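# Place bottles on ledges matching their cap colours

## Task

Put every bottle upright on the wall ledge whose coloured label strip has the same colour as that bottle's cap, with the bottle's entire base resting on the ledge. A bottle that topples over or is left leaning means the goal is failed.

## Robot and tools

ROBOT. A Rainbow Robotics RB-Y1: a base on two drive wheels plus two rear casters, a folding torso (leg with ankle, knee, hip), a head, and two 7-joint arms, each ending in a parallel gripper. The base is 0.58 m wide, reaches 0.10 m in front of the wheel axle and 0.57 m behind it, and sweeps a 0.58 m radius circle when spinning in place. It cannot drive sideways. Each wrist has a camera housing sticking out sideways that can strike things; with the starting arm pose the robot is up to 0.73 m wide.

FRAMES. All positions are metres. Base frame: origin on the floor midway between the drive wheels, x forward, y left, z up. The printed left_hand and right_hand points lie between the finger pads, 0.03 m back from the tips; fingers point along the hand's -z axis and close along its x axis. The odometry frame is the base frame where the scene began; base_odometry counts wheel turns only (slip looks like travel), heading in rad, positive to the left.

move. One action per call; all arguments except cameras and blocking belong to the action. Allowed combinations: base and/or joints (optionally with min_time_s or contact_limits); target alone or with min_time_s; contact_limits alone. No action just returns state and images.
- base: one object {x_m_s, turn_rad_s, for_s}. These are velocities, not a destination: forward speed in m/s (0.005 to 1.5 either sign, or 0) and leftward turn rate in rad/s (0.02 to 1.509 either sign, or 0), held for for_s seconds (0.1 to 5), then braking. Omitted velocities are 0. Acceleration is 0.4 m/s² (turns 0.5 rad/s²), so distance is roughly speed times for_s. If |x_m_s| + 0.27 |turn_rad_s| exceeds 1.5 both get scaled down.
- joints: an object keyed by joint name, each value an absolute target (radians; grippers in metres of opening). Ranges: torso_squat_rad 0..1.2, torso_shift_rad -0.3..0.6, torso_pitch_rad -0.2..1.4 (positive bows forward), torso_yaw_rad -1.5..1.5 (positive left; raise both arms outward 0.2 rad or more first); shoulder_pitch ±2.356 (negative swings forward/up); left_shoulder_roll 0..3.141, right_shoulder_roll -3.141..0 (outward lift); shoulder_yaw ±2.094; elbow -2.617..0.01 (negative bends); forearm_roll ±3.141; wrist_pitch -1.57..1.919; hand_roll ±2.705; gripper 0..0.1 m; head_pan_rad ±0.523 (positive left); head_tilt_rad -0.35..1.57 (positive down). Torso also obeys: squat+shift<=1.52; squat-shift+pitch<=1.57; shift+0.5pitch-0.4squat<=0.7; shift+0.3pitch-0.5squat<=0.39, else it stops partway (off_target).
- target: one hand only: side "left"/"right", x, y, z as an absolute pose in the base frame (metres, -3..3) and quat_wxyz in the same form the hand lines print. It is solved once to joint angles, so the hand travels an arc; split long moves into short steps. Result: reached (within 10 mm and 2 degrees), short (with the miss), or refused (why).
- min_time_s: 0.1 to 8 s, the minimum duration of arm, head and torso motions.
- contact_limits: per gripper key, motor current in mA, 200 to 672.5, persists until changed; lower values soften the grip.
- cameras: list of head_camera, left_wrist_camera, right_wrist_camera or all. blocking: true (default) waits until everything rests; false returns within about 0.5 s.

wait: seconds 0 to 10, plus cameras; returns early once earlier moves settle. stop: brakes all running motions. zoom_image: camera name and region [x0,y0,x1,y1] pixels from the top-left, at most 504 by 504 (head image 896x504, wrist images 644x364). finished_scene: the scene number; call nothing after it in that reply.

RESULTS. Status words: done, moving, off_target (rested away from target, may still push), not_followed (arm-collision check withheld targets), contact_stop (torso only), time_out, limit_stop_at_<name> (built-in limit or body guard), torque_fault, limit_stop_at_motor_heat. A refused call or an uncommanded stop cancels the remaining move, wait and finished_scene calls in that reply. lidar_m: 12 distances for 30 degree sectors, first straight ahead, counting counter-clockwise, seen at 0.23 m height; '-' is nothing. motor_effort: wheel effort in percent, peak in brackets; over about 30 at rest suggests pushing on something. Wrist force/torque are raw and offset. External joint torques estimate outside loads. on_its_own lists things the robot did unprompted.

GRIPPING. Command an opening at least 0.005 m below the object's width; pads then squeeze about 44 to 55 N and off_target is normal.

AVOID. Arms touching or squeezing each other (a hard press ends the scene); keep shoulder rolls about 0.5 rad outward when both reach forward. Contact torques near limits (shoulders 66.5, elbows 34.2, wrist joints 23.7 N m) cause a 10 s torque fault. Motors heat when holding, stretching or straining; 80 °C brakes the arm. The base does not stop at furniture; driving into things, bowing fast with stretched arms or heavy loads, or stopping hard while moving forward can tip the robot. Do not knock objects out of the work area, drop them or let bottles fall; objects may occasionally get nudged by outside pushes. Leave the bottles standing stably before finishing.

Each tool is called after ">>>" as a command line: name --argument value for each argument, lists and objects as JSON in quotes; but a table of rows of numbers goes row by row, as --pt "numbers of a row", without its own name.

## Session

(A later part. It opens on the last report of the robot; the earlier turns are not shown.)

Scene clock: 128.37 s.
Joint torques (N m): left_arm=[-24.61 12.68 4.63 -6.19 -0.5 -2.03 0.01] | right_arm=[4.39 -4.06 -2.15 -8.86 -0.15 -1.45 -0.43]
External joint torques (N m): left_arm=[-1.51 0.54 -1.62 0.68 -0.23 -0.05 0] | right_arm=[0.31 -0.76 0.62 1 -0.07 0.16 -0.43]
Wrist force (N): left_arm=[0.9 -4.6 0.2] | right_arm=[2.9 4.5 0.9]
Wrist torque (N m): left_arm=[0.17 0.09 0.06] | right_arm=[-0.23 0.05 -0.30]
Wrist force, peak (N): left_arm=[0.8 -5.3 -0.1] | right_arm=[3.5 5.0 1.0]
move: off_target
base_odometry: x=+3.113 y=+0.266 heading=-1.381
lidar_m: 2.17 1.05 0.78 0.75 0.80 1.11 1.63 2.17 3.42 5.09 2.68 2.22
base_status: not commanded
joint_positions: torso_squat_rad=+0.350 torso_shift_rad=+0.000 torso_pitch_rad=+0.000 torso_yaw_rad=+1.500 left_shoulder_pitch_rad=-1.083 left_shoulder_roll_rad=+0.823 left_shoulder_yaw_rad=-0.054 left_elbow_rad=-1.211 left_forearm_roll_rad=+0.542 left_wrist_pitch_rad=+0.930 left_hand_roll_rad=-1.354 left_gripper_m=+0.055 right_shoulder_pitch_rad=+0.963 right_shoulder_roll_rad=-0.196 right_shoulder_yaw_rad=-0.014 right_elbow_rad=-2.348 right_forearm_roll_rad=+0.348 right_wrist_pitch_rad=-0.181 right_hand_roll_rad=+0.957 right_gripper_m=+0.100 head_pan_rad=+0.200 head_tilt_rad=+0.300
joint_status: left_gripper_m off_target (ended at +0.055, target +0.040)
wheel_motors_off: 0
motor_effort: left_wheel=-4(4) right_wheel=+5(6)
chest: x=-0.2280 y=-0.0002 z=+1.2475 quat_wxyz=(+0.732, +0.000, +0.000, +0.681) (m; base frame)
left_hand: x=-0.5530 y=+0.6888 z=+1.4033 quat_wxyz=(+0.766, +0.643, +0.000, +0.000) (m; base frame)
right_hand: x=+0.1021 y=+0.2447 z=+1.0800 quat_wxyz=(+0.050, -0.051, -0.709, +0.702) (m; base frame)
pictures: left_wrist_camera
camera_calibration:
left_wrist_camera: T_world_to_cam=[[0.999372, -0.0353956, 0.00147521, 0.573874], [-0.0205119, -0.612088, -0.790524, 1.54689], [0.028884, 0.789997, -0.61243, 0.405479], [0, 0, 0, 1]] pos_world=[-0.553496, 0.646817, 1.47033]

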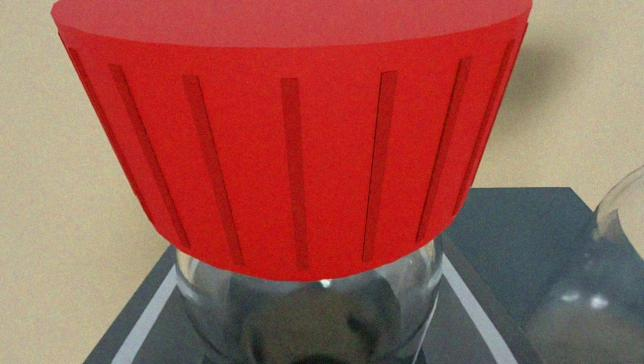

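>>> move --target '{"side":"left","x":-0.553,"y":0.689,"z":1.450,"quat_wxyz":[0.766,0.6428,0,0]}' --min_time_s 0.8

>>> move --target '{"side":"left","x":-0.553,"y":0.62,"z":1.450,"quat_wxyz":[0.766,0.6428,0,0]}' --min_time_s 1.1

>>> move --target '{"side":"left","x":-0.54,"y":0.515,"z":1.445,"quat_wxyz":[0.766,0.6428,0,0]}' --min_time_s 1.2

>>> move --joints '{"left_shoulder_pitch_rad":-0.129,"left_shoulder_roll_rad":0.807,"left_shoulder_yaw_rad":0.004,"left_elbow_rad":-2.387,"left_forearm_roll_rad":0.152,"left_wrist_pitch_rad":1.110,"left_hand_roll_rad":-0.844}' --min_time_s 1.6 --cameras '["head_camera","left_wrist_camera"]'

Scene clock: 131.33 s.
Joint torques (N m): left_arm=[-25.27 13.66 3.99 -6.61 -0.34 -2.29 0.18] | right_arm=[3.94 -4.38 -1.95 -8.95 -0.2 -1.46 -0.28]
External joint torques (N m): left_arm=[-1.86 2.36 -1.5 0.21 -0.13 -0.29 0.16] | right_arm=[-0.14 -1.08 0.81 0.91 -0.11 0.16 -0.27]
Wrist force (N): left_arm=[1.0 -6.4 -0.3] | right_arm=[3.0 5.0 1.0]
Wrist torque (N m): left_arm=[0.15 0.12 0.04] | right_arm=[-0.32 0.05 -0.28]
Wrist force, peak (N): left_arm=[1.0 -7.2 -0.5] | right_arm=[4.1 5.2 0.8]
move: done
base_odometry: x=+3.113 y=+0.266 heading=-1.381
lidar_m: 2.18 1.05 0.78 0.75 0.79 1.11 1.62 2.18 3.41 5.09 2.69 2.21
base_status: not commanded
joint_positions: torso_squat_rad=+0.350 torso_shift_rad=+0.000 torso_pitch_rad=+0.000 torso_yaw_rad=+1.500 left_shoulder_pitch_rad=-1.232 left_shoulder_roll_rad=+0.840 left_shoulder_yaw_rad=-0.065 left_elbow_rad=-1.101 left_forearm_roll_rad=+0.571 left_wrist_pitch_rad=+0.980 left_hand_roll_rad=-1.407 left_gripper_m=+0.055 right_shoulder_pitch_rad=+0.963 right_shoulder_roll_rad=-0.196 right_shoulder_yaw_rad=-0.014 right_elbow_rad=-2.348 right_forearm_roll_rad=+0.348 right_wrist_pitch_rad=-0.181 right_hand_roll_rad=+0.957 right_gripper_m=+0.100 head_pan_rad=+0.200 head_tilt_rad=+0.300
joint_status: all done
wheel_motors_off: 0
motor_effort: left_wheel=-4(4) right_wheel=+5(6)
chest: x=-0.2280 y=-0.0002 z=+1.2475 quat_wxyz=(+0.732, +0.000, +0.000, +0.681) (m; base frame)
left_hand: x=-0.5528 y=+0.6884 z=+1.4500 quat_wxyz=(+0.765, +0.643, +0.000, +0.000) (m; base frame)
left_hand_status: reached (checked arc, planned for 0.8 s): 1 mm and 0.1 deg off.
right_hand: x=+0.1021 y=+0.2447 z=+1.0800 quat_wxyz=(+0.050, -0.051, -0.709, +0.702) (m; base frame)
pictures: none

Scene clock: 132.97 s.
Joint torques (N m): left_arm=[-21.71 13.91 8.65 -5.76 -0.59 -2.47 0.44] | right_arm=[4 -4.35 -2.13 -9.02 -0.37 -1.61 -0.02]
External joint torques (N m): left_arm=[-1.56 1.93 1.49 -1.29 -0.03 -0.56 0.43] | right_arm=[-0.08 -1.05 0.63 0.83 -0.29 0 -0.01]
Wrist force (N): left_arm=[0.9 -6.5 -0.3] | right_arm=[2.8 4.4 0.7]
Wrist torque (N m): left_arm=[0.18 0.10 -0.07] | right_arm=[-0.27 0.02 -0.24]
Wrist force, peak (N): left_arm=[0.1 -7.2 -0.8] | right_arm=[3.3 4.8 1.7]
move: done
base_odometry: x=+3.113 y=+0.266 heading=-1.381
lidar_m: 2.18 1.05 0.78 0.75 0.79 1.11 1.62 2.18 3.40 5.09 2.68 2.22
base_status: not commanded
joint_positions: torso_squat_rad=+0.350 torso_shift_rad=+0.000 torso_pitch_rad=+0.000 torso_yaw_rad=+1.500 left_shoulder_pitch_rad=-1.016 left_shoulder_roll_rad=+0.957 left_shoulder_yaw_rad=+0.002 left_elbow_rad=-1.543 left_forearm_roll_rad=+0.610 left_wrist_pitch_rad=+1.185 left_hand_roll_rad=-1.233 left_gripper_m=+0.055 right_shoulder_pitch_rad=+0.963 right_shoulder_roll_rad=-0.196 right_shoulder_yaw_rad=-0.014 right_elbow_rad=-2.348 right_forearm_roll_rad=+0.348 right_wrist_pitch_rad=-0.181 right_hand_roll_rad=+0.957 right_gripper_m=+0.100 head_pan_rad=+0.200 head_tilt_rad=+0.300
joint_status: all done
wheel_motors_off: 0
motor_effort: left_wheel=-5(5) right_wheel=+5(6)
chest: x=-0.2280 y=-0.0002 z=+1.2475 quat_wxyz=(+0.732, +0.000, +0.000, +0.681) (m; base frame)
left_hand: x=-0.5529 y=+0.6203 z=+1.4499 quat_wxyz=(+0.767, +0.642, +0.000, -0.001) (m; base frame)
left_hand_status: reached (checked arc, planned for 1.1 s): 0 mm and 0.1 deg off.
right_hand: x=+0.1021 y=+0.2448 z=+1.0800 quat_wxyz=(+0.050, -0.051, -0.709, +0.702) (m; base frame)
pictures: none

Scene clock: 134.67 s.
Joint torques (N m): left_arm=[-16.15 13.94 8.95 -1.71 -1.16 -2.16 0.38] | right_arm=[4.2 -3.88 -1.79 -8.71 -0.19 -1.53 -0.17]
External joint torques (N m): left_arm=[-0.99 1.85 1.36 -0.64 -0.12 -0.45 0.36] | right_arm=[0.12 -0.58 0.97 1.15 -0.11 0.09 -0.16]
Wrist force (N): left_arm=[0.5 -6.4 -0.1] | right_arm=[2.9 4.4 0.9]
Wrist torque (N m): left_arm=[0.16 0.08 -0.09] | right_arm=[-0.30 0.02 -0.25]
Wrist force, peak (N): left_arm=[0.9 -7.2 0.2] | right_arm=[3.7 5.2 0.3]
move: done
base_odometry: x=+3.113 y=+0.266 heading=-1.381
lidar_m: 2.18 1.05 0.78 0.75 0.79 1.11 1.62 2.18 3.41 5.08 2.68 2.21
base_status: not commanded
joint_positions: torso_squat_rad=+0.350 torso_shift_rad=+0.000 torso_pitch_rad=+0.000 torso_yaw_rad=+1.500 left_shoulder_pitch_rad=-0.759 left_shoulder_roll_rad=+1.099 left_shoulder_yaw_rad=+0.169 left_elbow_rad=-2.057 left_forearm_roll_rad=+0.703 left_wrist_pitch_rad=+1.424 left_hand_roll_rad=-1.000 left_gripper_m=+0.055 right_shoulder_pitch_rad=+0.963 right_shoulder_roll_rad=-0.196 right_shoulder_yaw_rad=-0.014 right_elbow_rad=-2.348 right_forearm_roll_rad=+0.348 right_wrist_pitch_rad=-0.181 right_hand_roll_rad=+0.957 right_gripper_m=+0.100 head_pan_rad=+0.200 head_tilt_rad=+0.300
joint_status: all done
wheel_motors_off: 0
motor_effort: left_wheel=-5(5) right_wheel=+4(6)
chest: x=-0.2280 y=-0.0002 z=+1.2475 quat_wxyz=(+0.732, +0.000, +0.000, +0.681) (m; base frame)
left_hand: x=-0.5399 y=+0.5151 z=+1.4449 quat_wxyz=(+0.766, +0.643, +0.000, +0.000) (m; base frame)
left_hand_status: reached (checked arc, planned for 1.2 s): 0 mm and 0.0 deg off.
right_hand: x=+0.1021 y=+0.2448 z=+1.0800 quat_wxyz=(+0.050, -0.051, -0.709, +0.702) (m; base frame)
pictures: none

Scene clock: 136.57 s.
Joint torques (N m): left_arm=[-12.71 10.08 6.61 -6.8 -1.39 -1.81 0.54] | right_arm=[4.11 -3.95 -2.12 -8.94 -0.07 -1.53 -0.14]
External joint torques (N m): left_arm=[-1.38 0.52 -1.09 -1.27 -0.26 -0.29 0.53] | right_arm=[0.03 -0.64 0.64 0.91 0.01 0.08 -0.14]
Wrist force (N): left_arm=[0.7 -6.5 -0.2] | right_arm=[3.4 4.8 0.8]
Wrist torque (N m): left_arm=[0.17 0.09 -0.10] | right_arm=[-0.29 0.11 -0.26]
Wrist force, peak (N): left_arm=[0.9 -7.2 -1.3] | right_arm=[3.9 5.1 0.9]
move: done
base_odometry: x=+3.113 y=+0.266 heading=-1.381
lidar_m: 2.18 1.05 0.78 0.75 0.79 1.11 1.63 2.18 3.41 5.09 2.68 2.22
base_status: not commanded
joint_positions: torso_squat_rad=+0.350 torso_shift_rad=+0.000 torso_pitch_rad=+0.000 torso_yaw_rad=+1.500 left_shoulder_pitch_rad=-0.129 left_shoulder_roll_rad=+0.807 left_shoulder_yaw_rad=+0.004 left_elbow_rad=-2.387 left_forearm_roll_rad=+0.152 left_wrist_pitch_rad=+1.110 left_hand_roll_rad=-0.844 left_gripper_m=+0.055 right_shoulder_pitch_rad=+0.963 right_shoulder_roll_rad=-0.196 right_shoulder_yaw_rad=-0.014 right_elbow_rad=-2.348 right_forearm_roll_rad=+0.348 right_wrist_pitch_rad=-0.181 right_hand_roll_rad=+0.957 right_gripper_m=+0.100 head_pan_rad=+0.200 head_tilt_rad=+0.300
joint_status: all done
wheel_motors_off: 0
motor_effort: left_wheel=-5(5) right_wheel=+5(6)
chest: x=-0.2280 y=-0.0002 z=+1.2475 quat_wxyz=(+0.732, +0.000, +0.000, +0.681) (m; base frame)
left_hand: x=-0.5006 y=+0.4868 z=+1.2405 quat_wxyz=(+0.766, +0.643, -0.001, +0.001) (m; base frame)
right_hand: x=+0.1021 y=+0.2448 z=+1.0800 quat_wxyz=(+0.050, -0.051, -0.709, +0.702) (m; base frame)
pictures: head_camera, left_wrist_camera
camera_calibration:
head_camera: T_world_to_cam=[[0.994778, 0.0994005, 0.0231648, 0.194383], [0.0480354, -0.255708, -0.96556, 1.47255], [-0.0900538, 0.96163, -0.259148, 0.277025], [0, 0, 0, 1]] pos_world=[-0.239155, 0.0908255, 1.48912]
left_wrist_camera: T_world_to_cam=[[0.999364, -0.0354964, 0.00332996, 0.512404], [-0.0191205, -0.612456, -0.790274, 1.29615], [0.0300913, 0.789708, -0.612745, 0.464993], [0, 0, 0, 1]] pos_world=[-0.501287, 0.444815, 1.30753]

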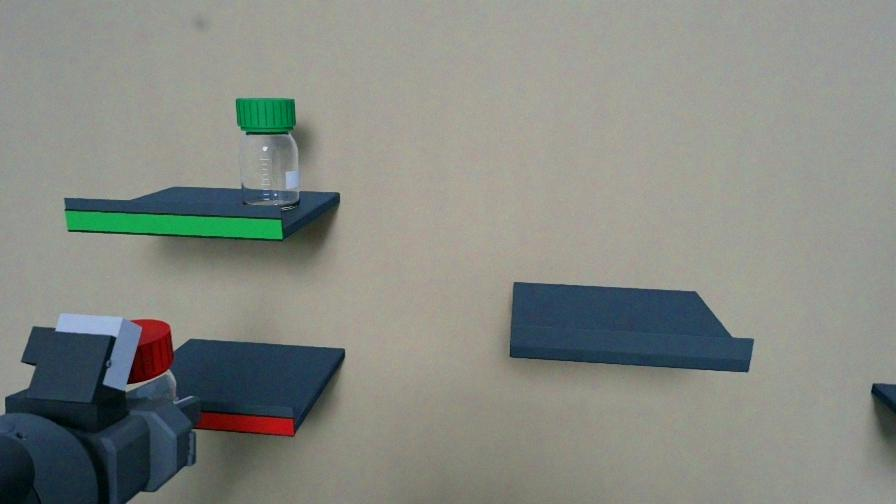

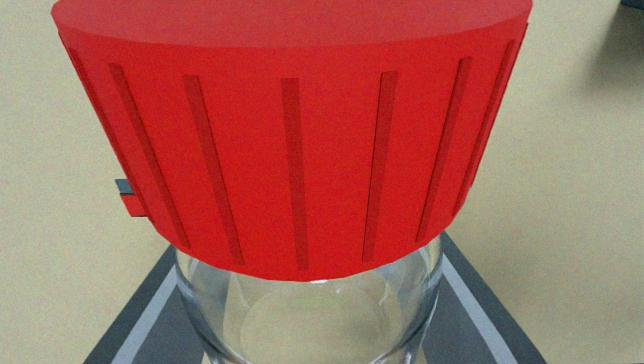

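>>> move --target '{"side":"left","x":-0.52,"y":0.553,"z":1.2395,"quat_wxyz":[0.766,0.6428,0,0]}' --min_time_s 1.1

>>> move --target '{"side":"left","x":-0.522,"y":0.618,"z":1.2395,"quat_wxyz":[0.766,0.6428,0,0]}' --min_time_s 1.2

>>> move --target '{"side":"left","x":-0.522,"y":0.682,"z":1.2395,"quat_wxyz":[0.766,0.6428,0,0]}' --min_time_s 1.2

>>> move --target '{"side":"left","x":-0.522,"y":0.682,"z":1.2132,"quat_wxyz":[0.766,0.6428,0,0]}' --min_time_s 0.8

Scene clock: 139.57 s.
Joint torques (N m): left_arm=[-16.65 12.77 7.51 -5.82 -0.89 -1.86 -0.03] | right_arm=[4.43 -4.29 -2.61 -8.95 -0.24 -1.57 0]
External joint torques (N m): left_arm=[-2.06 1.75 -1.16 0.19 0.05 -0.26 -0.05] | right_arm=[0.35 -0.99 0.15 0.9 -0.16 0.05 0]
Wrist force (N): left_arm=[1.0 -6.6 -0.2] | right_arm=[2.7 4.9 0.9]
Wrist torque (N m): left_arm=[0.17 0.11 0.04] | right_arm=[-0.31 0.06 -0.24]
Wrist force, peak (N): left_arm=[1.5 -7.0 -0.5] | right_arm=[4.5 4.5 0.6]
move: done
base_odometry: x=+3.113 y=+0.266 heading=-1.381
lidar_m: 2.18 1.05 0.77 0.75 0.79 1.12 1.62 2.19 3.41 5.09 2.68 2.22
base_status: not commanded
joint_positions: torso_squat_rad=+0.350 torso_shift_rad=+0.000 torso_pitch_rad=+0.000 torso_yaw_rad=+1.500 left_shoulder_pitch_rad=-0.293 left_shoulder_roll_rad=+0.819 left_shoulder_yaw_rad=-0.033 left_elbow_rad=-2.084 left_forearm_roll_rad=+0.214 left_wrist_pitch_rad=+0.960 left_hand_roll_rad=-0.902 left_gripper_m=+0.055 right_shoulder_pitch_rad=+0.963 right_shoulder_roll_rad=-0.196 right_shoulder_yaw_rad=-0.014 right_elbow_rad=-2.348 right_forearm_roll_rad=+0.348 right_wrist_pitch_rad=-0.181 right_hand_roll_rad=+0.957 right_gripper_m=+0.100 head_pan_rad=+0.200 head_tilt_rad=+0.300
joint_status: all done
wheel_motors_off: 0
motor_effort: left_wheel=-5(5) right_wheel=+5(7)
chest: x=-0.2280 y=-0.0002 z=+1.2475 quat_wxyz=(+0.732, +0.000, +0.000, +0.681) (m; base frame)
left_hand: x=-0.5200 y=+0.5529 z=+1.2396 quat_wxyz=(+0.766, +0.643, +0.000, +0.000) (m; base frame)
left_hand_status: reached (checked arc, planned for 1.1 s): 0 mm and 0.0 deg off.
right_hand: x=+0.1021 y=+0.2448 z=+1.0800 quat_wxyz=(+0.050, -0.051, -0.709, +0.702) (m; base frame)
pictures: none

Scene clock: 141.10 s.
Joint torques (N m): left_arm=[-19.91 11.98 7.81 -6.74 -0.84 -2.14 -0.08] | right_arm=[4.31 -4.12 -2.4 -8.81 0 -1.52 -0.19]
External joint torques (N m): left_arm=[-1.78 0.39 -0.89 0.01 -0.09 -0.47 -0.09] | right_arm=[0.23 -0.82 0.36 1.05 0.08 0.1 -0.19]
Wrist force (N): left_arm=[1.0 -6.5 -0.4] | right_arm=[3.9 4.8 1.6]
Wrist torque (N m): left_arm=[0.15 0.11 0.05] | right_arm=[-0.29 0.18 -0.28]
Wrist force, peak (N): left_arm=[1.0 -6.9 0.1] | right_arm=[4.0 4.9 0.7]
move: done
base_odometry: x=+3.113 y=+0.266 heading=-1.381
lidar_m: 2.18 1.05 0.78 0.75 0.80 1.12 1.62 2.17 3.42 5.09 2.67 2.22
base_status: not commanded
joint_positions: torso_squat_rad=+0.350 torso_shift_rad=+0.000 torso_pitch_rad=+0.000 torso_yaw_rad=+1.500 left_shoulder_pitch_rad=-0.496 left_shoulder_roll_rad=+0.775 left_shoulder_yaw_rad=-0.105 left_elbow_rad=-1.767 left_forearm_roll_rad=+0.235 left_wrist_pitch_rad=+0.838 left_hand_roll_rad=-0.973 left_gripper_m=+0.055 right_shoulder_pitch_rad=+0.963 right_shoulder_roll_rad=-0.196 right_shoulder_yaw_rad=-0.014 right_elbow_rad=-2.348 right_forearm_roll_rad=+0.348 right_wrist_pitch_rad=-0.181 right_hand_roll_rad=+0.957 right_gripper_m=+0.100 head_pan_rad=+0.200 head_tilt_rad=+0.300
joint_status: all done
wheel_motors_off: 0
motor_effort: left_wheel=-5(5) right_wheel=+5(6)
chest: x=-0.2280 y=-0.0002 z=+1.2475 quat_wxyz=(+0.732, +0.000, +0.000, +0.681) (m; base frame)
left_hand: x=-0.5222 y=+0.6179 z=+1.2397 quat_wxyz=(+0.766, +0.643, +0.000, +0.000) (m; base frame)
left_hand_status: reached (checked arc, planned for 1.2 s): 0 mm and 0.0 deg off.
right_hand: x=+0.1021 y=+0.2448 z=+1.0800 quat_wxyz=(+0.050, -0.051, -0.709, +0.702) (m; base frame)
pictures: none

Scene clock: 142.63 s.
Joint torques (N m): left_arm=[-23.65 12.51 6.8 -7.59 -0.7 -2.08 0.08] | right_arm=[4.08 -4.02 -1.84 -8.88 -0.18 -1.43 -0.35]
External joint torques (N m): left_arm=[-2.03 0.59 -1.04 0.01 -0.19 -0.3 0.07] | right_arm=[0 -0.72 0.92 0.98 -0.1 0.18 -0.34]
Wrist force (N): left_arm=[1.0 -6.6 -0.3] | right_arm=[3.2 4.5 0.9]
Wrist torque (N m): left_arm=[0.17 0.11 0.04] | right_arm=[-0.24 0.07 -0.24]
Wrist force, peak (N): left_arm=[0.9 -7.0 -0.6] | right_arm=[3.5 5.3 0.8]
move: done
base_odometry: x=+3.113 y=+0.266 heading=-1.381
lidar_m: 2.18 1.06 0.78 0.75 0.79 1.12 1.62 2.19 3.42 5.09 2.69 2.22
base_status: not commanded
joint_positions: torso_squat_rad=+0.350 torso_shift_rad=+0.000 torso_pitch_rad=+0.000 torso_yaw_rad=+1.500 left_shoulder_pitch_rad=-0.713 left_shoulder_roll_rad=+0.711 left_shoulder_yaw_rad=-0.161 left_elbow_rad=-1.394 left_forearm_roll_rad=+0.269 left_wrist_pitch_rad=+0.684 left_hand_roll_rad=-1.070 left_gripper_m=+0.055 right_shoulder_pitch_rad=+0.963 right_shoulder_roll_rad=-0.196 right_shoulder_yaw_rad=-0.014 right_elbow_rad=-2.348 right_forearm_roll_rad=+0.348 right_wrist_pitch_rad=-0.181 right_hand_roll_rad=+0.957 right_gripper_m=+0.100 head_pan_rad=+0.200 head_tilt_rad=+0.300
joint_status: all done
wheel_motors_off: 0
motor_effort: left_wheel=-5(5) right_wheel=+6(7)
chest: x=-0.2280 y=-0.0002 z=+1.2475 quat_wxyz=(+0.732, +0.000, +0.000, +0.681) (m; base frame)
left_hand: x=-0.5222 y=+0.6816 z=+1.2398 quat_wxyz=(+0.766, +0.643, +0.000, +0.000) (m; base frame)
left_hand_status: reached (checked arc, planned for 1.2 s): 1 mm and 0.1 deg off.
right_hand: x=+0.1021 y=+0.2448 z=+1.0800 quat_wxyz=(+0.050, -0.051, -0.709, +0.702) (m; base frame)
pictures: none

Scene clock: 143.77 s.
Joint torques (N m): left_arm=[-22.63 12.03 6.03 -7.95 -0.82 -2.34 0.56] | right_arm=[4.61 -4.07 -2.35 -9.06 -0.16 -1.53 -0.14]
External joint torques (N m): left_arm=[-1.17 0.27 -1.6 0 -0.36 -0.57 0.55] | right_arm=[0.53 -0.77 0.41 0.8 -0.07 0.08 -0.13]
Wrist force (N): left_arm=[1.3 -6.4 -0.3] | right_arm=[3.4 4.3 0.8]
Wrist torque (N m): left_arm=[0.15 0.15 -0.09] | right_arm=[-0.20 0.17 -0.28]
Wrist force, peak (N): left_arm=[1.1 -6.8 -0.3] | right_arm=[3.9 4.7 0.8]
move: done
base_odometry: x=+3.113 y=+0.266 heading=-1.381
lidar_m: 2.18 1.06 0.78 0.75 0.79 1.10 1.62 2.18 3.42 5.09 2.68 2.22
base_status: not commanded
joint_positions: torso_squat_rad=+0.350 torso_shift_rad=+0.000 torso_pitch_rad=+0.000 torso_yaw_rad=+1.500 left_shoulder_pitch_rad=-0.675 left_shoulder_roll_rad=+0.680 left_shoulder_yaw_rad=-0.164 left_elbow_rad=-1.367 left_forearm_roll_rad=+0.228 left_wrist_pitch_rad=+0.623 left_hand_roll_rad=-1.059 left_gripper_m=+0.055 right_shoulder_pitch_rad=+0.963 right_shoulder_roll_rad=-0.196 right_shoulder_yaw_rad=-0.014 right_elbow_rad=-2.348 right_forearm_roll_rad=+0.348 right_wrist_pitch_rad=-0.181 right_hand_roll_rad=+0.957 right_gripper_m=+0.100 head_pan_rad=+0.200 head_tilt_rad=+0.300
joint_status: all done
wheel_motors_off: 0
motor_effort: left_wheel=-5(5) right_wheel=+5(6)
chest: x=-0.2280 y=-0.0002 z=+1.2475 quat_wxyz=(+0.732, +0.000, +0.000, +0.681) (m; base frame)
left_hand: x=-0.5222 y=+0.6820 z=+1.2135 quat_wxyz=(+0.766, +0.643, +0.000, +0.000) (m; base frame)
left_hand_status: reached (checked arc, planned for 0.8 s): 0 mm and 0.0 deg off.
right_hand: x=+0.1021 y=+0.2448 z=+1.0800 quat_wxyz=(+0.050, -0.051, -0.709, +0.702) (m; base frame)
pictures: none

>>> move --target '{"side":"left","x":-0.522,"y":0.682,"z":1.2095,"quat_wxyz":[0.766,0.6428,0,0]}' --min_time_s 0.4

Scene clock: 144.70 s.
Joint torques (N m): left_arm=[-19.63 9.75 6.04 -6.24 -0.31 -1.38 0.56] | right_arm=[3.51 -4.09 -2.63 -9.05 -0.23 -1.48 -0.17]
External joint torques (N m): left_arm=[1.82 -1.98 -1.55 1.76 0.14 0.38 0.55] | right_arm=[-0.56 -0.79 0.14 0.8 -0.15 0.14 -0.16]
Wrist force (N): left_arm=[-0.4 -0.5 1.4] | right_arm=[3.2 3.6 1.2]
Wrist torque (N m): left_arm=[0.13 0.09 -0.02] | right_arm=[-0.13 0.07 -0.29]
Wrist force, peak (N): left_arm=[0.9 -6.6 -0.2] | right_arm=[3.8 5.1 0.3]
move: done
base_odometry: x=+3.113 y=+0.266 heading=-1.381
lidar_m: 2.18 1.05 0.77 0.75 0.79 1.12 1.63 2.17 3.41 5.09 2.68 2.22
base_status: not commanded
joint_positions: torso_squat_rad=+0.350 torso_shift_rad=+0.000 torso_pitch_rad=+0.000 torso_yaw_rad=+1.500 left_shoulder_pitch_rad=-0.671 left_shoulder_roll_rad=+0.676 left_shoulder_yaw_rad=-0.164 left_elbow_rad=-1.363 left_forearm_roll_rad=+0.222 left_wrist_pitch_rad=+0.614 left_hand_roll_rad=-1.058 left_gripper_m=+0.055 right_shoulder_pitch_rad=+0.963 right_shoulder_roll_rad=-0.196 right_shoulder_yaw_rad=-0.014 right_elbow_rad=-2.348 right_forearm_roll_rad=+0.348 right_wrist_pitch_rad=-0.181 right_hand_roll_rad=+0.957 right_gripper_m=+0.100 head_pan_rad=+0.200 head_tilt_rad=+0.300
joint_status: all done
wheel_motors_off: 0
motor_effort: left_wheel=-5(5) right_wheel=+4(6)
chest: x=-0.2280 y=-0.0002 z=+1.2475 quat_wxyz=(+0.732, +0.000, +0.000, +0.681) (m; base frame)
left_hand: x=-0.5221 y=+0.6820 z=+1.2106 quat_wxyz=(+0.765, +0.643, +0.000, +0.000) (m; base frame)
left_hand_status: reached (checked arc, planned for 0.4 s): 1 mm and 0.1 deg off.
right_hand: x=+0.1021 y=+0.2448 z=+1.0800 quat_wxyz=(+0.050, -0.051, -0.709, +0.702) (m; base frame)
pictures: none

>>> move --joints '{"left_gripper_m":0.085}'

>>> move --target '{"side":"left","x":-0.522,"y":0.681,"z":1.227,"quat_wxyz":[0.766,0.6428,0,0]}' --min_time_s 0.5

>>> move --target '{"side":"left","x":-0.522,"y":0.62,"z":1.231,"quat_wxyz":[0.766,0.6428,0,0]}' --min_time_s 1.0

>>> move --target '{"side":"left","x":-0.52,"y":0.54,"z":1.231,"quat_wxyz":[0.766,0.6428,0,0]}' --min_time_s 0.9 --cameras '["head_camera","left_wrist_camera"]'

Scene clock: 146.67 s.
Joint torques (N m): left_arm=[-21.15 11.29 6.73 -7.32 -0.51 -1.58 0.53] | right_arm=[3.57 -4.4 -1.76 -9.09 0.08 -1.35 -0.23]
External joint torques (N m): left_arm=[0.29 -0.44 -0.86 0.69 -0.05 0.18 0.52] | right_arm=[-0.51 -1.09 1 0.77 0.16 0.26 -0.22]
Wrist force (N): left_arm=[1.2 -5.0 0.0] | right_arm=[3.1 4.4 0.7]
Wrist torque (N m): left_arm=[0.18 0.13 -0.09] | right_arm=[-0.24 0.09 -0.23]
Wrist force, peak (N): left_arm=[1.2 -5.5 0.0] | right_arm=[4.0 4.9 0.7]
move: done
base_odometry: x=+3.113 y=+0.266 heading=-1.381
lidar_m: 2.18 1.05 0.78 0.75 0.78 1.12 1.62 2.18 3.41 5.09 2.68 2.22
base_status: not commanded
joint_positions: torso_squat_rad=+0.350 torso_shift_rad=+0.000 torso_pitch_rad=+0.000 torso_yaw_rad=+1.500 left_shoulder_pitch_rad=-0.670 left_shoulder_roll_rad=+0.675 left_shoulder_yaw_rad=-0.164 left_elbow_rad=-1.362 left_forearm_roll_rad=+0.222 left_wrist_pitch_rad=+0.614 left_hand_roll_rad=-1.058 left_gripper_m=+0.085 right_shoulder_pitch_rad=+0.963 right_shoulder_roll_rad=-0.196 right_shoulder_yaw_rad=-0.014 right_elbow_rad=-2.348 right_forearm_roll_rad=+0.348 right_wrist_pitch_rad=-0.181 right_hand_roll_rad=+0.957 right_gripper_m=+0.100 head_pan_rad=+0.200 head_tilt_rad=+0.300
joint_status: all done
wheel_motors_off: 0
motor_effort: left_wheel=-5(5) right_wheel=+6(7)
chest: x=-0.2280 y=-0.0002 z=+1.2475 quat_wxyz=(+0.732, +0.000, +0.000, +0.681) (m; base frame)
left_hand: x=-0.5221 y=+0.6820 z=+1.2102 quat_wxyz=(+0.766, +0.643, +0.000, +0.000) (m; base frame)
right_hand: x=+0.1021 y=+0.2448 z=+1.0800 quat_wxyz=(+0.050, -0.051, -0.709, +0.702) (m; base frame)
pictures: none

Scene clock: 147.50 s.
Joint torques (N m): left_arm=[-22.7 13.44 9.09 -8.62 -0.48 -1.69 -0.02] | right_arm=[4.52 -3.83 -2.63 -8.79 -0.1 -1.44 -0.24]
External joint torques (N m): left_arm=[-1.19 1.61 1.34 -0.84 0 0.08 -0.03] | right_arm=[0.44 -0.53 0.13 1.07 -0.02 0.18 -0.23]
Wrist force (N): left_arm=[0.8 -4.9 0.2] | right_arm=[3.0 5.1 0.5]
Wrist torque (N m): left_arm=[0.16 0.09 0.03] | right_arm=[-0.33 0.07 -0.22]
Wrist force, peak (N): left_arm=[1.2 -5.4 0.1] | right_arm=[3.1 5.3 0.9]
move: done
base_odometry: x=+3.113 y=+0.266 heading=-1.381
lidar_m: 2.17 1.05 0.78 0.75 0.79 1.12 1.62 2.18 3.42 5.09 2.69 2.21
base_status: not commanded
joint_positions: torso_squat_rad=+0.350 torso_shift_rad=+0.000 torso_pitch_rad=+0.000 torso_yaw_rad=+1.500 left_shoulder_pitch_rad=-0.691 left_shoulder_roll_rad=+0.696 left_shoulder_yaw_rad=-0.162 left_elbow_rad=-1.386 left_forearm_roll_rad=+0.247 left_wrist_pitch_rad=+0.655 left_hand_roll_rad=-1.063 left_gripper_m=+0.085 right_shoulder_pitch_rad=+0.963 right_shoulder_roll_rad=-0.196 right_shoulder_yaw_rad=-0.014 right_elbow_rad=-2.348 right_forearm_roll_rad=+0.348 right_wrist_pitch_rad=-0.181 right_hand_roll_rad=+0.957 right_gripper_m=+0.100 head_pan_rad=+0.200 head_tilt_rad=+0.300
joint_status: all done
wheel_motors_off: 0
motor_effort: left_wheel=-5(5) right_wheel=+5(7)
chest: x=-0.2280 y=-0.0002 z=+1.2475 quat_wxyz=(+0.732, +0.000, +0.000, +0.681) (m; base frame)
left_hand: x=-0.5217 y=+0.6812 z=+1.2267 quat_wxyz=(+0.766, +0.643, +0.000, +0.000) (m; base frame)
left_hand_status: reached (checked arc, planned for 0.5 s): 0 mm and 0.1 deg off.
right_hand: x=+0.1021 y=+0.2448 z=+1.0800 quat_wxyz=(+0.050, -0.051, -0.709, +0.702) (m; base frame)
pictures: none

Scene clock: 148.83 s.
Joint torques (N m): left_arm=[-18.79 13.06 9.57 -7.87 -0.88 -1.92 0.37] | right_arm=[3.93 -4 -1.97 -9 -0.18 -1.49 -0.25]
External joint torques (N m): left_arm=[-0.62 1.52 0.9 -0.96 -0.15 -0.25 0.36] | right_arm=[-0.15 -0.69 0.79 0.86 -0.09 0.13 -0.24]
Wrist force (N): left_arm=[0.8 -5.0 0.3] | right_arm=[3.0 4.0 0.6]
Wrist torque (N m): left_arm=[0.18 0.10 -0.09] | right_arm=[-0.21 0.04 -0.26]
Wrist force, peak (N): left_arm=[0.3 -5.6 0.3] | right_arm=[4.2 4.8 1.7]
move: done
base_odometry: x=+3.113 y=+0.266 heading=-1.381
lidar_m: 2.18 1.04 0.78 0.75 0.79 1.11 1.63 2.18 3.41 5.09 2.68 2.22
base_status: not commanded
joint_positions: torso_squat_rad=+0.350 torso_shift_rad=+0.000 torso_pitch_rad=+0.000 torso_yaw_rad=+1.500 left_shoulder_pitch_rad=-0.489 left_shoulder_roll_rad=+0.766 left_shoulder_yaw_rad=-0.114 left_elbow_rad=-1.749 left_forearm_roll_rad=+0.219 left_wrist_pitch_rad=+0.813 left_hand_roll_rad=-0.967 left_gripper_m=+0.085 right_shoulder_pitch_rad=+0.963 right_shoulder_roll_rad=-0.196 right_shoulder_yaw_rad=-0.014 right_elbow_rad=-2.348 right_forearm_roll_rad=+0.348 right_wrist_pitch_rad=-0.181 right_hand_roll_rad=+0.957 right_gripper_m=+0.100 head_pan_rad=+0.200 head_tilt_rad=+0.300
joint_status: all done
wheel_motors_off: 0
motor_effort: left_wheel=-5(5) right_wheel=+5(7)
chest: x=-0.2280 y=-0.0002 z=+1.2475 quat_wxyz=(+0.732, +0.000, +0.000, +0.681) (m; base frame)
left_hand: x=-0.5219 y=+0.6201 z=+1.2310 quat_wxyz=(+0.766, +0.643, +0.000, +0.000) (m; base frame)
left_hand_status: reached (checked arc, planned for 1.0 s): 0 mm and 0.0 deg off.
right_hand: x=+0.1021 y=+0.2447 z=+1.0800 quat_wxyz=(+0.050, -0.051, -0.709, +0.702) (m; base frame)
pictures: none

Scene clock: 150.07 s.
Joint torques (N m): left_arm=[-14.52 12.47 9.75 -6.8 -1.11 -1.71 0.45] | right_arm=[3.89 -4.47 -2.23 -8.84 -0.03 -1.5 -0.15]
External joint torques (N m): left_arm=[-0.75 1.59 1.06 -0.78 -0.14 -0.16 0.44] | right_arm=[-0.19 -1.16 0.53 1.01 0.05 0.11 -0.14]
Wrist force (N): left_arm=[0.8 -5.1 -0.2] | right_arm=[3.5 4.6 0.8]
Wrist torque (N m): left_arm=[0.19 0.11 -0.09] | right_arm=[-0.25 0.14 -0.27]
Wrist force, peak (N): left_arm=[1.0 -5.5 0.4] | right_arm=[3.6 5.3 1.4]
move: done
base_odometry: x=+3.113 y=+0.266 heading=-1.381
lidar_m: 2.18 1.05 0.77 0.75 0.79 1.12 1.63 2.18 3.42 5.09 2.69 2.21
base_status: not commanded
joint_positions: torso_squat_rad=+0.350 torso_shift_rad=+0.000 torso_pitch_rad=+0.000 torso_yaw_rad=+1.500 left_shoulder_pitch_rad=-0.235 left_shoulder_roll_rad=+0.830 left_shoulder_yaw_rad=-0.035 left_elbow_rad=-2.134 left_forearm_roll_rad=+0.189 left_wrist_pitch_rad=+0.953 left_hand_roll_rad=-0.869 left_gripper_m=+0.085 right_shoulder_pitch_rad=+0.963 right_shoulder_roll_rad=-0.196 right_shoulder_yaw_rad=-0.014 right_elbow_rad=-2.348 right_forearm_roll_rad=+0.348 right_wrist_pitch_rad=-0.181 right_hand_roll_rad=+0.957 right_gripper_m=+0.100 head_pan_rad=+0.200 head_tilt_rad=+0.300
joint_status: all done
wheel_motors_off: 0
motor_effort: left_wheel=-5(5) right_wheel=+6(7)
chest: x=-0.2280 y=-0.0002 z=+1.2475 quat_wxyz=(+0.732, +0.000, +0.000, +0.681) (m; base frame)
left_hand: x=-0.5199 y=+0.5402 z=+1.2310 quat_wxyz=(+0.766, +0.643, +0.000, +0.000) (m; base frame)
left_hand_status: reached (checked arc, planned for 0.9 s): 0 mm and 0.0 deg off.
right_hand: x=+0.1021 y=+0.2447 z=+1.0800 quat_wxyz=(+0.050, -0.051, -0.709, +0.702) (m; base frame)
pictures: head_camera, left_wrist_camera
camera_calibration:
head_camera: T_world_to_cam=[[0.994778, 0.0994001, 0.0231633, 0.194385], [0.0480338, -0.255708, -0.96556, 1.47255], [-0.0900537, 0.96163, -0.259148, 0.277025], [0, 0, 0, 1]] pos_world=[-0.239155, 0.0908255, 1.48912]
left_wrist_camera: T_world_to_cam=[[0.999331, -0.0365613, 0.00116199, 0.53676], [-0.0215189, -0.613271, -0.789579, 1.3193], [0.0295806, 0.789026, -0.613647, 0.418748], [0, 0, 0, 1]] pos_world=[-0.520398, 0.498311, 1.29803]

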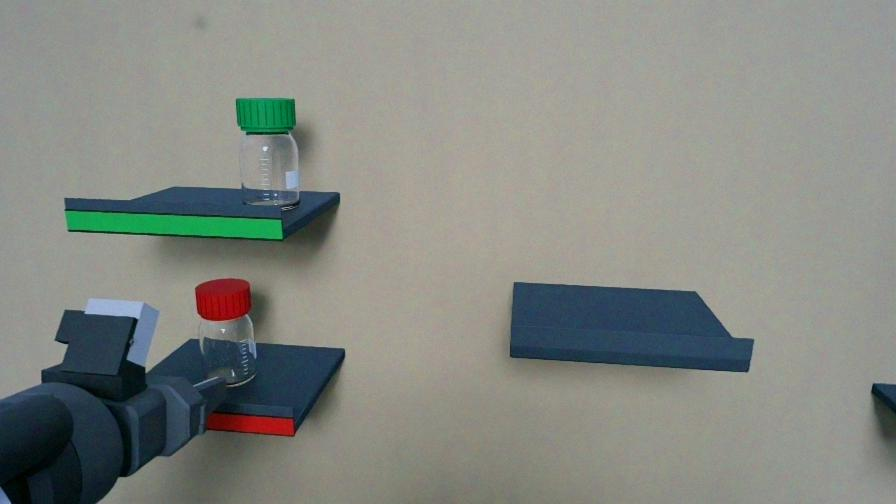

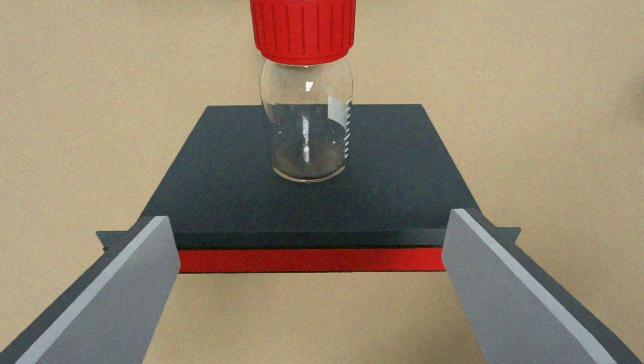

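>>> finished_scene --scene 2

The scene is finished: the task was done.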